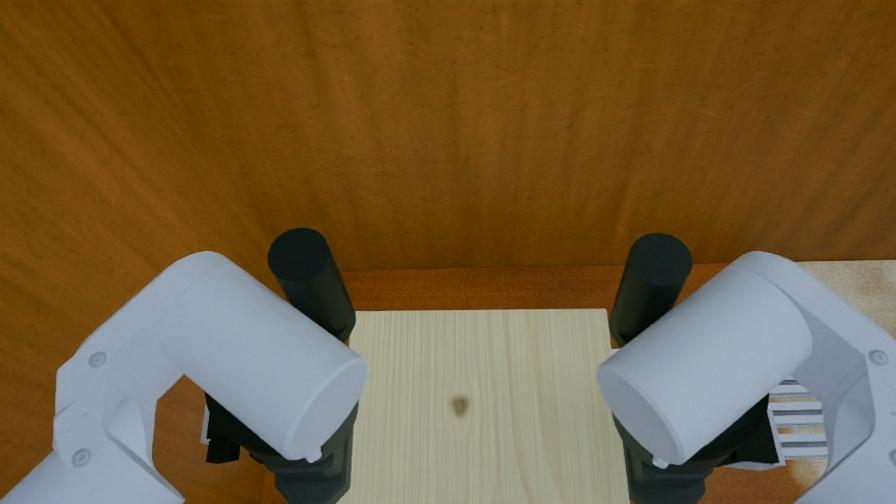

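Scene clock: 489.10 s.
Joint torques (N m): left_arm=[-21.34 -18.93 -0.77 -20.09 5.92 -6.4 1.02] | right_arm=[-15.95 21.68 6.22 -19.11 -6.14 -3.77 0.92]
External joint torques (N m): left_arm=[-10.96 -20.85 -3.7 -12.19 5.91 -6.34 1.02] | right_arm=[-6.01 24.1 9 -11.78 -6.38 -3.76 0.92]
Motor temperatures (°C): left_arm=[32 29 32 39 37 34 38] | right_arm=[36 31 32 34 38 38 34]
Wrist force (N): left_arm=[-5.8 38.0 -17.4] | right_arm=[7.3 -36.1 -14.5]
Wrist torque (N m): left_arm=[-0.96 -0.30 -0.68] | right_arm=[1.11 0.68 -1.42]
Wrist force, peak (N): left_arm=[-4.6 47.1 -18.9] | right_arm=[5.2 -44.5 -15.5]
move: done
base_odometry: x=+0.519 y=-0.205 heading=+0.046
lidar_m: 0.24 0.26 0.35 4.01 2.13 1.55 1.48 1.56 2.10 4.44 0.35 0.25
base_status: not commanded
joint_positions: torso_squat_rad=+0.217 torso_shift_rad=+0.250 torso_pitch_rad=+0.814 torso_yaw_rad=+0.000 left_shoulder_pitch_rad=-0.925 left_shoulder_roll_rad=+0.402 left_shoulder_yaw_rad=-0.455 left_elbow_rad=-1.390 left_forearm_roll_rad=+0.298 left_wrist_pitch_rad=+1.351 left_hand_roll_rad=+0.663 left_gripper_m=+0.020 right_shoulder_pitch_rad=-0.926 right_shoulder_roll_rad=-0.403 right_shoulder_yaw_rad=+0.454 right_elbow_rad=-1.390 right_forearm_roll_rad=-0.297 right_wrist_pitch_rad=+1.350 right_hand_roll_rad=-0.663 right_gripper_m=+0.020 head_pan_rad=+0.000 head_tilt_rad=+0.250
joint_status: all done
wheel_motors_off: 0
motor_effort: left_wheel=-6(8) right_wheel=+11(12)
chest: x=+0.1664 y=+0.0001 z=+1.1553 quat_wxyz=(+0.918, +0.000, +0.396, +0.000) (m; base frame)
left_hand: x=+0.4862 y=+0.1312 z=+0.6275 quat_wxyz=(+1.000, +0.005, +0.002, +0.001) (m; base frame)
right_hand: x=+0.4875 y=-0.1314 z=+0.6280 quat_wxyz=(+1.000, -0.005, +0.000, -0.002) (m; base frame)
pictures: head_camera, left_wrist_camera, right_wrist_camera
camera_calibration:
head_camera: T_world_to_cam=[[-0.0124219, -0.999504, -0.0289367, 0.0401138], [-0.845069, 0.0259632, -0.534026, 1.00963], [0.534513, 0.0178199, -0.844973, 0.849142], [0, 0, 0, 1]] pos_world=[0.399832, -0.00125112, 1.25783]
left_wrist_camera: T_world_to_cam=[[0.999494, 0.0295544, -0.0117327, -0.483019], [0.0316695, -0.892066, 0.450794, -0.152205], [0.0028566, -0.450938, -0.892551, 0.69026], [0, 0, 0, 1]] pos_world=[0.485623, 0.189762, 0.679038]
right_wrist_camera: T_world_to_cam=[[-0.999356, -0.0254071, -0.0253215, 0.498527], [-0.0346524, 0.866208, 0.498481, -0.155163], [0.00926871, 0.499038, -0.866531, 0.677379], [0, 0, 0, 1]] pos_world=[0.486551, -0.190969, 0.676939]

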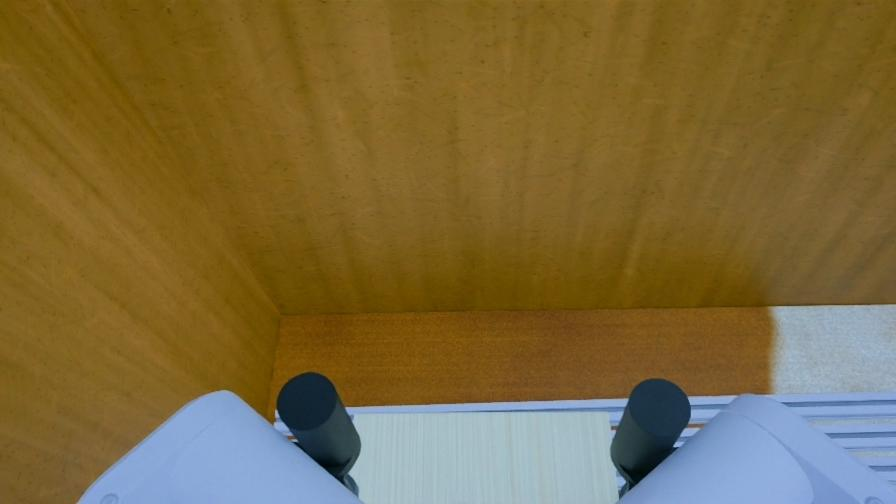

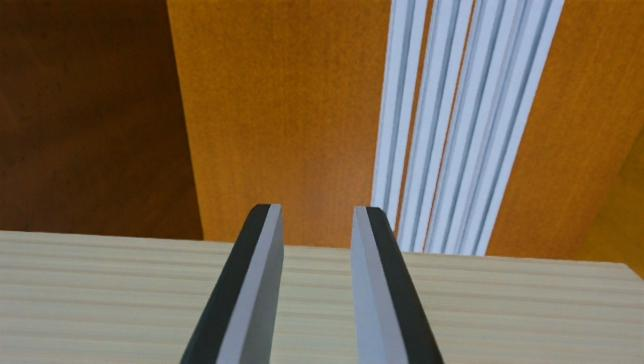

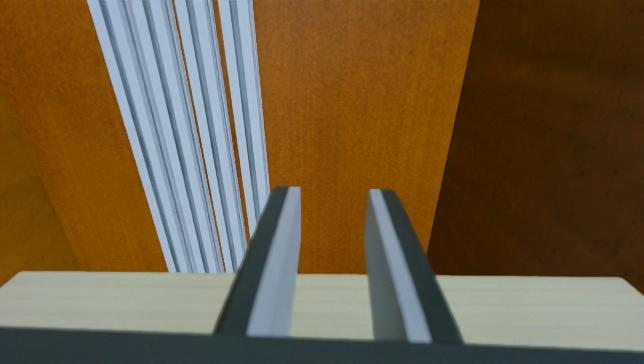

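Emit:
move(base={"x_m_s":0.05,"for_s":0.23}, cameras=[])

Emit:
move(joints={"torso_squat_rad":0.275,"torso_pitch_rad":0.91,"left_shoulder_pitch_rad":-0.941,"left_shoulder_roll_rad":0.381,"left_shoulder_yaw_rad":-0.470,"left_elbow_rad":-1.301,"left_forearm_roll_rad":0.233,"left_wrist_pitch_rad":1.199,"left_hand_roll_rad":0.676,"right_shoulder_pitch_rad":-0.941,"right_shoulder_roll_rad":-0.381,"right_shoulder_yaw_rad":0.470,"right_elbow_rad":-1.301,"right_forearm_roll_rad":-0.233,"right_wrist_pitch_rad":1.199,"right_hand_roll_rad":-0.676,"head_tilt_rad":0.1}, min_time_s=0.9, cameras=["head_camera"])

Emit:
move(joints={"torso_squat_rad":0.3333,"torso_pitch_rad":1.0067,"left_shoulder_pitch_rad":-0.990,"left_shoulder_roll_rad":0.358,"left_shoulder_yaw_rad":-0.475,"left_elbow_rad":-1.164,"left_forearm_roll_rad":0.175,"left_wrist_pitch_rad":1.042,"left_hand_roll_rad":0.690,"right_shoulder_pitch_rad":-0.990,"right_shoulder_roll_rad":-0.358,"right_shoulder_yaw_rad":0.475,"right_elbow_rad":-1.164,"right_forearm_roll_rad":-0.175,"right_wrist_pitch_rad":1.042,"right_hand_roll_rad":-0.690,"head_tilt_rad":-0.05}, min_time_s=0.9)

Scene clock: 494.07 s.
Joint torques (N m): left_arm=[-21.22 -18.61 -0.44 -20 5.88 -6.39 0.96] | right_arm=[-16.18 21.77 6.42 -19.04 -6.24 -3.79 0.91]
External joint torques (N m): left_arm=[-10.84 -20.53 -3.37 -12.1 5.87 -6.33 0.96] | right_arm=[-6.23 24.19 9.2 -11.71 -6.48 -3.78 0.91]
Motor temperatures (°C): left_arm=[32 29 32 39 37 34 38] | right_arm=[36 31 32 35 38 38 34]
Wrist force (N): left_arm=[-6.5 38.3 -18.1] | right_arm=[6.8 -36.8 -14.7]
Wrist torque (N m): left_arm=[-0.98 -0.36 -0.76] | right_arm=[1.17 0.64 -1.48]
Wrist force, peak (N): left_arm=[-5.8 39.6 -17.9] | right_arm=[8.0 -37.4 -14.3]
move: done
base_odometry: x=+0.530 y=-0.205 heading=+0.046
lidar_m: 0.23 0.24 0.34 3.96 2.15 1.55 1.50 1.57 2.12 4.40 0.34 0.25
base_status: done (sent for 0.23 of 0.23 s)
joint_positions: torso_squat_rad=+0.217 torso_shift_rad=+0.250 torso_pitch_rad=+0.814 torso_yaw_rad=+0.000 left_shoulder_pitch_rad=-0.925 left_shoulder_roll_rad=+0.402 left_shoulder_yaw_rad=-0.455 left_elbow_rad=-1.390 left_forearm_roll_rad=+0.298 left_wrist_pitch_rad=+1.351 left_hand_roll_rad=+0.663 left_gripper_m=+0.020 right_shoulder_pitch_rad=-0.926 right_shoulder_roll_rad=-0.403 right_shoulder_yaw_rad=+0.454 right_elbow_rad=-1.390 right_forearm_roll_rad=-0.297 right_wrist_pitch_rad=+1.350 right_hand_roll_rad=-0.663 right_gripper_m=+0.020 head_pan_rad=+0.000 head_tilt_rad=+0.250
joint_status: not commanded
wheel_motors_off: 0
motor_effort: left_wheel=-5(22) right_wheel=+8(32)
chest: x=+0.1663 y=+0.0001 z=+1.1553 quat_wxyz=(+0.918, +0.000, +0.396, +0.000) (m; base frame)
left_hand: x=+0.4862 y=+0.1312 z=+0.6275 quat_wxyz=(+1.000, +0.005, +0.002, +0.001) (m; base frame)
right_hand: x=+0.4874 y=-0.1314 z=+0.6280 quat_wxyz=(+1.000, -0.005, +0.000, -0.002) (m; base frame)
pictures: none
No camera images: "cameras" was empty.

Scene clock: 495.27 s.
Joint torques (N m): left_arm=[-20.53 -18.29 -1.63 -19.76 5.16 -6.05 0.85] | right_arm=[-15.96 20.94 6.87 -18.06 -5.15 -3.64 1.3]
External joint torques (N m): left_arm=[-12.11 -19.49 -3.76 -12.28 5.14 -5.99 0.85] | right_arm=[-7.94 22.64 8.92 -11.13 -5.37 -3.63 1.3]
Motor temperatures (°C): left_arm=[32 29 32 39 37 34 38] | right_arm=[36 31 32 35 38 38 34]
Wrist force (N): left_arm=[-7.2 36.6 -16.7] | right_arm=[7.7 -35.1 -14.3]
Wrist torque (N m): left_arm=[-0.94 -0.57 -0.56] | right_arm=[1.06 0.79 -1.81]
Wrist force, peak (N): left_arm=[-7.1 42.1 -17.1] | right_arm=[7.5 -40.0 -14.7]
move: done
base_odometry: x=+0.530 y=-0.205 heading=+0.046
lidar_m: 0.23 0.24 0.33 3.96 2.14 1.55 1.49 1.57 2.13 4.43 0.34 0.23
base_status: not commanded
joint_positions: torso_squat_rad=+0.275 torso_shift_rad=+0.250 torso_pitch_rad=+0.911 torso_yaw_rad=+0.000 left_shoulder_pitch_rad=-0.938 left_shoulder_roll_rad=+0.386 left_shoulder_yaw_rad=-0.469 left_elbow_rad=-1.298 left_forearm_roll_rad=+0.232 left_wrist_pitch_rad=+1.200 left_hand_roll_rad=+0.676 left_gripper_m=+0.020 right_shoulder_pitch_rad=-0.939 right_shoulder_roll_rad=-0.387 right_shoulder_yaw_rad=+0.468 right_elbow_rad=-1.298 right_forearm_roll_rad=-0.232 right_wrist_pitch_rad=+1.200 right_hand_roll_rad=-0.676 right_gripper_m=+0.020 head_pan_rad=+0.000 head_tilt_rad=+0.100
joint_status: all done
wheel_motors_off: 0
motor_effort: left_wheel=-4(5) right_wheel=+8(10)
chest: x=+0.1833 y=+0.0001 z=+1.1229 quat_wxyz=(+0.898, +0.000, +0.440, +0.000) (m; base frame)
left_hand: x=+0.4682 y=+0.1313 z=+0.5476 quat_wxyz=(+1.000, +0.004, +0.002, +0.001) (m; base frame)
right_hand: x=+0.4695 y=-0.1315 z=+0.5480 quat_wxyz=(+1.000, -0.005, +0.001, -0.002) (m; base frame)
pictures: head_camera
camera_calibration:
head_camera: T_world_to_cam=[[-0.0108634, -0.999504, -0.0295586, 0.0392709], [-0.815406, 0.0259649, -0.578306, 1.05128], [0.578787, 0.0178199, -0.815284, 0.741097], [0, 0, 0, 1]] pos_world=[0.428709, -0.00125111, 1.21333]

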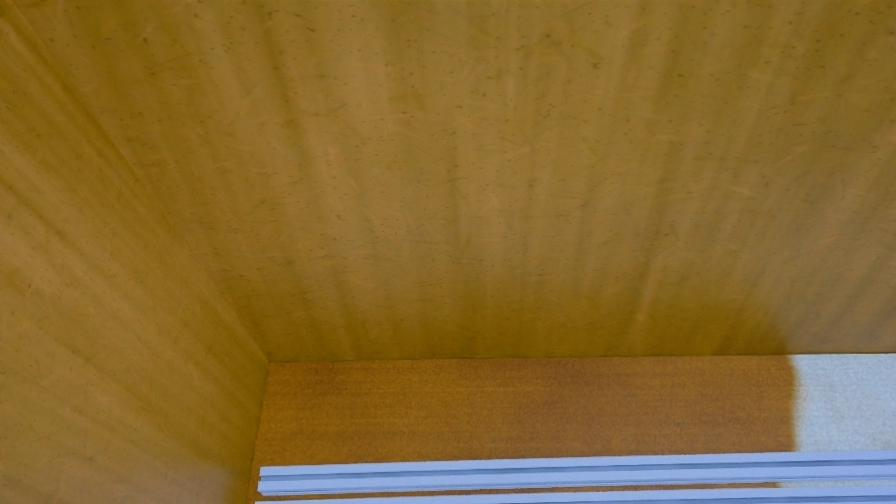

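Scene clock: 496.47 s.
Joint torques (N m): left_arm=[-6.96 -1.32 1.3 -6.48 -0.15 -0.54 0.22] | right_arm=[-8.28 1.14 -0.17 -6.68 0.25 -0.1 -0.27]
External joint torques (N m): left_arm=[0.07 -1.68 -0.1 0.39 -0.17 -0.46 0.22] | right_arm=[-1.66 1.98 1.18 -0.34 0.05 -0.08 -0.27]
Motor temperatures (°C): left_arm=[32 29 32 39 37 34 38] | right_arm=[36 31 32 34 38 38 34]
Wrist force (N): left_arm=[1.0 1.1 -7.2] | right_arm=[-0.2 1.4 -4.6]
Wrist torque (N m): left_arm=[-0.25 0.21 0.10] | right_arm=[-0.14 0.09 -0.06]
Wrist force, peak (N): left_arm=[-9.1 50.5 -17.3] | right_arm=[10.8 -49.1 -14.2]
move: done
base_odometry: x=+0.530 y=-0.205 heading=+0.046
lidar_m: 0.23 0.24 0.34 3.97 2.16 1.56 1.49 1.57 2.12 4.42 0.34 0.24
base_status: not commanded
joint_positions: torso_squat_rad=+0.333 torso_shift_rad=+0.250 torso_pitch_rad=+1.007 torso_yaw_rad=+0.000 left_shoulder_pitch_rad=-0.990 left_shoulder_roll_rad=+0.358 left_shoulder_yaw_rad=-0.475 left_elbow_rad=-1.164 left_forearm_roll_rad=+0.175 left_wrist_pitch_rad=+1.042 left_hand_roll_rad=+0.690 left_gripper_m=+0.020 right_shoulder_pitch_rad=-0.989 right_shoulder_roll_rad=-0.358 right_shoulder_yaw_rad=+0.475 right_elbow_rad=-1.164 right_forearm_roll_rad=-0.175 right_wrist_pitch_rad=+1.042 right_hand_roll_rad=-0.690 right_gripper_m=+0.020 head_pan_rad=+0.000 head_tilt_rad=-0.050
joint_status: all done
wheel_motors_off: 0
motor_effort: left_wheel=-3(5) right_wheel=+7(11)
chest: x=+0.1972 y=+0.0001 z=+1.0868 quat_wxyz=(+0.876, +0.000, +0.482, +0.000) (m; base frame)
left_hand: x=+0.4531 y=+0.1263 z=+0.4691 quat_wxyz=(+1.000, +0.000, +0.000, +0.000) (m; base frame)
right_hand: x=+0.4529 y=-0.1264 z=+0.4690 quat_wxyz=(+1.000, +0.000, +0.000, +0.000) (m; base frame)
pictures: head_camera, left_wrist_camera, right_wrist_camera
camera_calibration:
head_camera: T_world_to_cam=[[-0.00925176, -0.999504, -0.0300985, 0.037981], [-0.783039, 0.0259615, -0.621431, 1.07798], [0.621904, 0.017819, -0.782891, 0.630083], [0, 0, 0, 1]] pos_world=[0.452597, -0.00125112, 1.16432]
left_wrist_camera: T_world_to_cam=[[0.999606, 0.0267519, -0.00854757, -0.452856], [0.0276884, -0.887841, 0.459316, -0.0868726], [0.00469871, -0.459372, -0.888232, 0.545033], [0, 0, 0, 1]] pos_world=[0.452522, 0.185359, 0.520147]
right_wrist_camera: T_world_to_cam=[[-0.999237, -0.0289417, -0.0262215, 0.459987], [-0.0382391, 0.861486, 0.50634, -0.0841727], [0.00793512, 0.506956, -0.861935, 0.536868], [0, 0, 0, 1]] pos_world=[0.452158, -0.186342, 0.517427]

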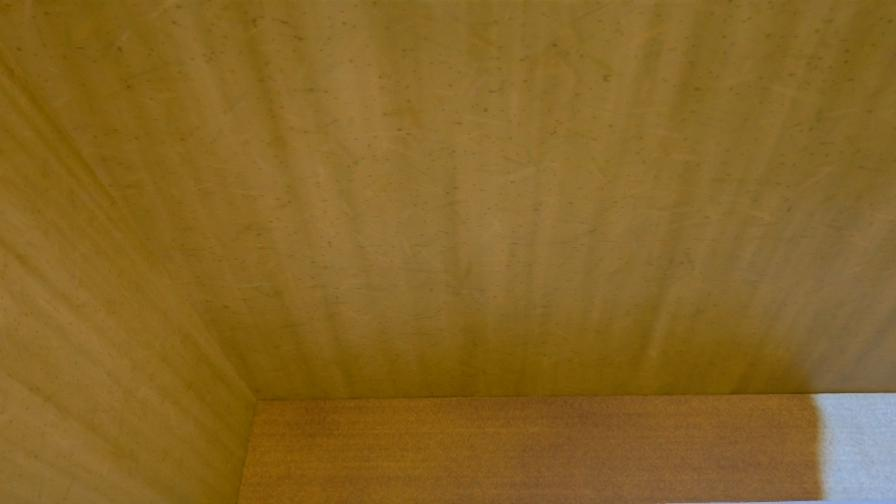

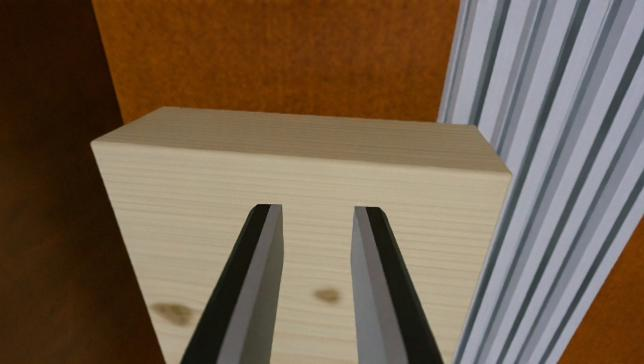

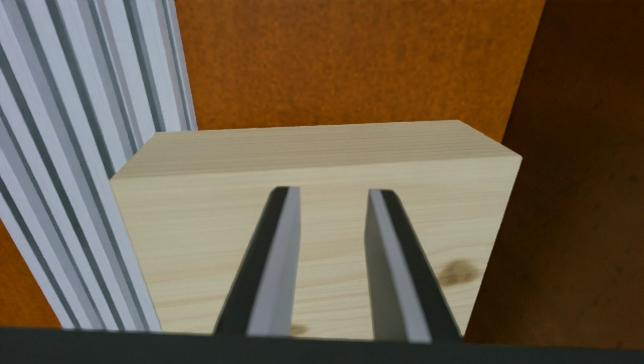

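Emit:
move(joints={"left_shoulder_pitch_rad":-0.963,"left_shoulder_roll_rad":0.404,"left_shoulder_yaw_rad":-0.465,"left_elbow_rad":-1.192,"left_forearm_roll_rad":0.217,"left_wrist_pitch_rad":1.03,"left_hand_roll_rad":0.649,"right_shoulder_pitch_rad":-0.963,"right_shoulder_roll_rad":-0.404,"right_shoulder_yaw_rad":0.465,"right_elbow_rad":-1.192,"right_forearm_roll_rad":-0.217,"right_wrist_pitch_rad":1.03,"right_hand_roll_rad":-0.649}, cameras=[])

Emit:
move(base={"x_m_s":0.05,"for_s":0.4}, cameras=[])

Emit:
move(joints={"torso_squat_rad":0.3917,"torso_pitch_rad":1.1033,"left_shoulder_pitch_rad":-1.043,"left_shoulder_roll_rad":0.378,"left_shoulder_yaw_rad":-0.462,"left_elbow_rad":-1.025,"left_forearm_roll_rad":0.167,"left_wrist_pitch_rad":0.874,"left_hand_roll_rad":0.666,"right_shoulder_pitch_rad":-1.043,"right_shoulder_roll_rad":-0.378,"right_shoulder_yaw_rad":0.462,"right_elbow_rad":-1.025,"right_forearm_roll_rad":-0.167,"right_wrist_pitch_rad":0.874,"right_hand_roll_rad":-0.666,"head_tilt_rad":-0.35}, min_time_s=1)

Scene clock: 503.80 s.
Joint torques (N m): left_arm=[-6.13 -0.04 2.66 -7.31 0.16 -0.41 -0.07] | right_arm=[-5.81 -0.81 -2.78 -7.04 -0.13 0.06 -0.09]
External joint torques (N m): left_arm=[0.43 -1.44 0.96 -0.56 0.14 -0.34 -0.07] | right_arm=[0.35 1.04 -1.14 -0.82 -0.32 0.08 -0.09]
Motor temperatures (°C): left_arm=[32 29 32 39 36 33 38] | right_arm=[36 31 32 34 37 37 34]
Wrist force (N): left_arm=[0.7 1.1 -7.1] | right_arm=[0.2 1.6 -4.2]
Wrist torque (N m): left_arm=[-0.28 0.20 0.10] | right_arm=[-0.19 0.16 -0.10]
Wrist force, peak (N): left_arm=[0.5 1.2 -8.5] | right_arm=[0.0 1.6 -5.1]
move: done
base_odometry: x=+0.530 y=-0.205 heading=+0.046
lidar_m: 0.23 0.25 0.34 3.97 2.14 1.55 1.49 1.56 2.12 4.42 0.35 0.24
base_status: not commanded
joint_positions: torso_squat_rad=+0.333 torso_shift_rad=+0.250 torso_pitch_rad=+1.007 torso_yaw_rad=+0.000 left_shoulder_pitch_rad=-0.963 left_shoulder_roll_rad=+0.404 left_shoulder_yaw_rad=-0.465 left_elbow_rad=-1.192 left_forearm_roll_rad=+0.217 left_wrist_pitch_rad=+1.030 left_hand_roll_rad=+0.649 left_gripper_m=+0.020 right_shoulder_pitch_rad=-0.963 right_shoulder_roll_rad=-0.404 right_shoulder_yaw_rad=+0.465 right_elbow_rad=-1.192 right_forearm_roll_rad=-0.217 right_wrist_pitch_rad=+1.030 right_hand_roll_rad=-0.649 right_gripper_m=+0.020 head_pan_rad=+0.000 head_tilt_rad=-0.050
joint_status: all done
wheel_motors_off: 0
motor_effort: left_wheel=-4(4) right_wheel=+8(10)
chest: x=+0.1972 y=+0.0001 z=+1.0868 quat_wxyz=(+0.876, +0.000, +0.482, +0.000) (m; base frame)
left_hand: x=+0.4514 y=+0.1462 z=+0.4685 quat_wxyz=(+1.000, -0.002, +0.002, -0.006) (m; base frame)
right_hand: x=+0.4514 y=-0.1461 z=+0.4685 quat_wxyz=(+1.000, +0.002, +0.002, +0.006) (m; base frame)
pictures: none
No camera images: "cameras" was empty.

Scene clock: 504.83 s.
Joint torques (N m): left_arm=[-5.72 0.02 2.9 -7.26 0.14 -0.49 -0.03] | right_arm=[-5.63 -0.68 -3.03 -6.93 0.01 -0.02 0.05]
External joint torques (N m): left_arm=[0.84 -1.38 1.2 -0.52 0.11 -0.42 -0.03] | right_arm=[0.54 1.17 -1.39 -0.71 -0.18 0 0.05]
Motor temperatures (°C): left_arm=[32 29 32 39 36 33 38] | right_arm=[35 31 32 34 37 37 34]
Wrist force (N): left_arm=[0.4 1.6 -7.6] | right_arm=[0.1 1.4 -4.8]
Wrist torque (N m): left_arm=[-0.31 0.14 0.08] | right_arm=[-0.18 0.15 -0.04]
Wrist force, peak (N): left_arm=[1.4 0.5 -8.3] | right_arm=[0.6 1.8 -5.0]
move: done
base_odometry: x=+0.550 y=-0.204 heading=+0.045
lidar_m: 0.21 0.22 0.31 1.60 2.21 1.57 1.51 1.59 2.15 0.87 0.32 0.22
base_status: done (sent for 0.4 of 0.4 s)
joint_positions: torso_squat_rad=+0.333 torso_shift_rad=+0.250 torso_pitch_rad=+1.007 torso_yaw_rad=+0.000 left_shoulder_pitch_rad=-0.963 left_shoulder_roll_rad=+0.404 left_shoulder_yaw_rad=-0.465 left_elbow_rad=-1.192 left_forearm_roll_rad=+0.217 left_wrist_pitch_rad=+1.030 left_hand_roll_rad=+0.649 left_gripper_m=+0.020 right_shoulder_pitch_rad=-0.963 right_shoulder_roll_rad=-0.404 right_shoulder_yaw_rad=+0.465 right_elbow_rad=-1.192 right_forearm_roll_rad=-0.217 right_wrist_pitch_rad=+1.030 right_hand_roll_rad=-0.649 right_gripper_m=+0.020 head_pan_rad=+0.000 head_tilt_rad=-0.050
joint_status: not commanded
wheel_motors_off: 0
motor_effort: left_wheel=-4(24) right_wheel=+5(29)
chest: x=+0.1971 y=+0.0001 z=+1.0868 quat_wxyz=(+0.876, +0.000, +0.482, +0.000) (m; base frame)
left_hand: x=+0.4515 y=+0.1462 z=+0.4685 quat_wxyz=(+1.000, -0.002, +0.002, -0.006) (m; base frame)
right_hand: x=+0.4514 y=-0.1461 z=+0.4685 quat_wxyz=(+1.000, +0.002, +0.002, +0.006) (m; base frame)
pictures: none
No camera images: "cameras" was empty.

Scene clock: 506.13 s.
Joint torques (N m): left_arm=[-5.56 -0.41 3.01 -5.06 -0.25 -0.52 0.2] | right_arm=[-6.74 -0.1 -3.22 -5.27 0.34 0.13 -0.33]
External joint torques (N m): left_arm=[-0.11 -1.17 1.92 0.8 -0.27 -0.44 0.2] | right_arm=[-1.65 1.1 -2.16 0.11 0.17 0.15 -0.33]
Motor temperatures (°C): left_arm=[32 29 32 38 36 33 38] | right_arm=[35 31 32 34 37 37 34]
Wrist force (N): left_arm=[1.0 0.7 -7.6] | right_arm=[-0.4 1.7 -4.5]
Wrist torque (N m): left_arm=[-0.19 0.16 0.10] | right_arm=[-0.20 0.07 -0.07]
Wrist force, peak (N): left_arm=[0.5 1.1 -8.1] | right_arm=[0.8 2.0 -4.8]
move: done
base_odometry: x=+0.550 y=-0.204 heading=+0.045
lidar_m: 0.20 0.22 0.31 1.61 2.19 1.58 1.51 1.59 2.14 0.87 0.32 0.23
base_status: not commanded
joint_positions: torso_squat_rad=+0.392 torso_shift_rad=+0.250 torso_pitch_rad=+1.103 torso_yaw_rad=+0.000 left_shoulder_pitch_rad=-1.043 left_shoulder_roll_rad=+0.378 left_shoulder_yaw_rad=-0.462 left_elbow_rad=-1.025 left_forearm_roll_rad=+0.167 left_wrist_pitch_rad=+0.874 left_hand_roll_rad=+0.666 left_gripper_m=+0.020 right_shoulder_pitch_rad=-1.043 right_shoulder_roll_rad=-0.378 right_shoulder_yaw_rad=+0.462 right_elbow_rad=-1.025 right_forearm_roll_rad=-0.167 right_wrist_pitch_rad=+0.874 right_hand_roll_rad=-0.666 right_gripper_m=+0.020 head_pan_rad=+0.000 head_tilt_rad=-0.350
joint_status: all done
wheel_motors_off: 0
motor_effort: left_wheel=-4(5) right_wheel=+6(8)
chest: x=+0.2083 y=+0.0001 z=+1.0468 quat_wxyz=(+0.852, +0.000, +0.524, +0.000) (m; base frame)
left_hand: x=+0.4361 y=+0.1475 z=+0.3892 quat_wxyz=(+1.000, +0.000, +0.001, -0.004) (m; base frame)
right_hand: x=+0.4358 y=-0.1476 z=+0.3892 quat_wxyz=(+1.000, +0.000, +0.001, +0.004) (m; base frame)
pictures: head_camera, left_wrist_camera, right_wrist_camera
camera_calibration:
head_camera: T_world_to_cam=[[-0.00298384, -0.999504, -0.031346, 0.0353197], [-0.641465, 0.0259603, -0.766713, 1.16288], [0.767147, 0.0178196, -0.641224, 0.357165], [0, 0, 0, 1]] pos_world=[0.472054, -0.00125113, 1.12173]
left_wrist_camera: T_world_to_cam=[[0.999757, 0.0195491, -0.0101763, -0.435466], [0.0220391, -0.887682, 0.45993, -0.0286407], [-0.0000421391, -0.460042, -0.887897, 0.485989], [0, 0, 0, 1]] pos_world=[0.436012, 0.206664, 0.440249]
right_wrist_camera: T_world_to_cam=[[-0.999033, -0.0364541, -0.0245902, 0.438332], [-0.0438906, 0.860803, 0.507043, -0.0241099], [0.0026835, 0.507631, -0.86157, 0.481247], [0, 0, 0, 1]] pos_world=[0.435559, -0.207563, 0.437632]

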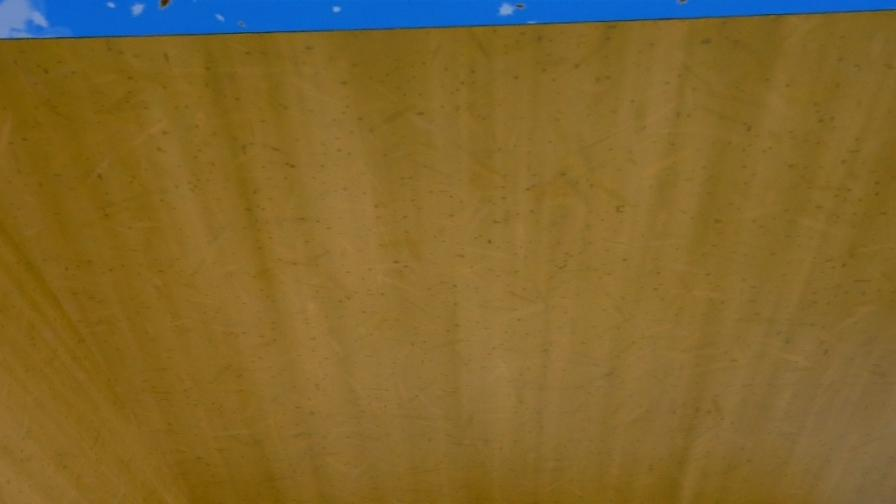

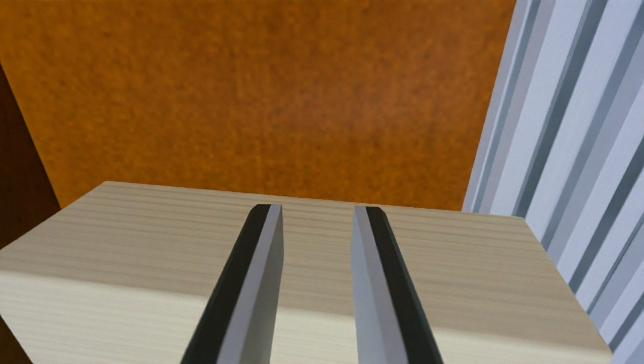

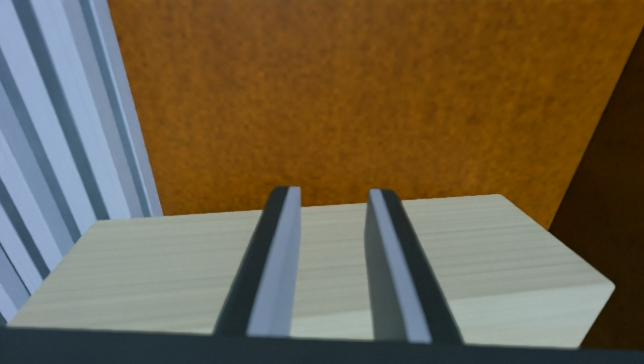

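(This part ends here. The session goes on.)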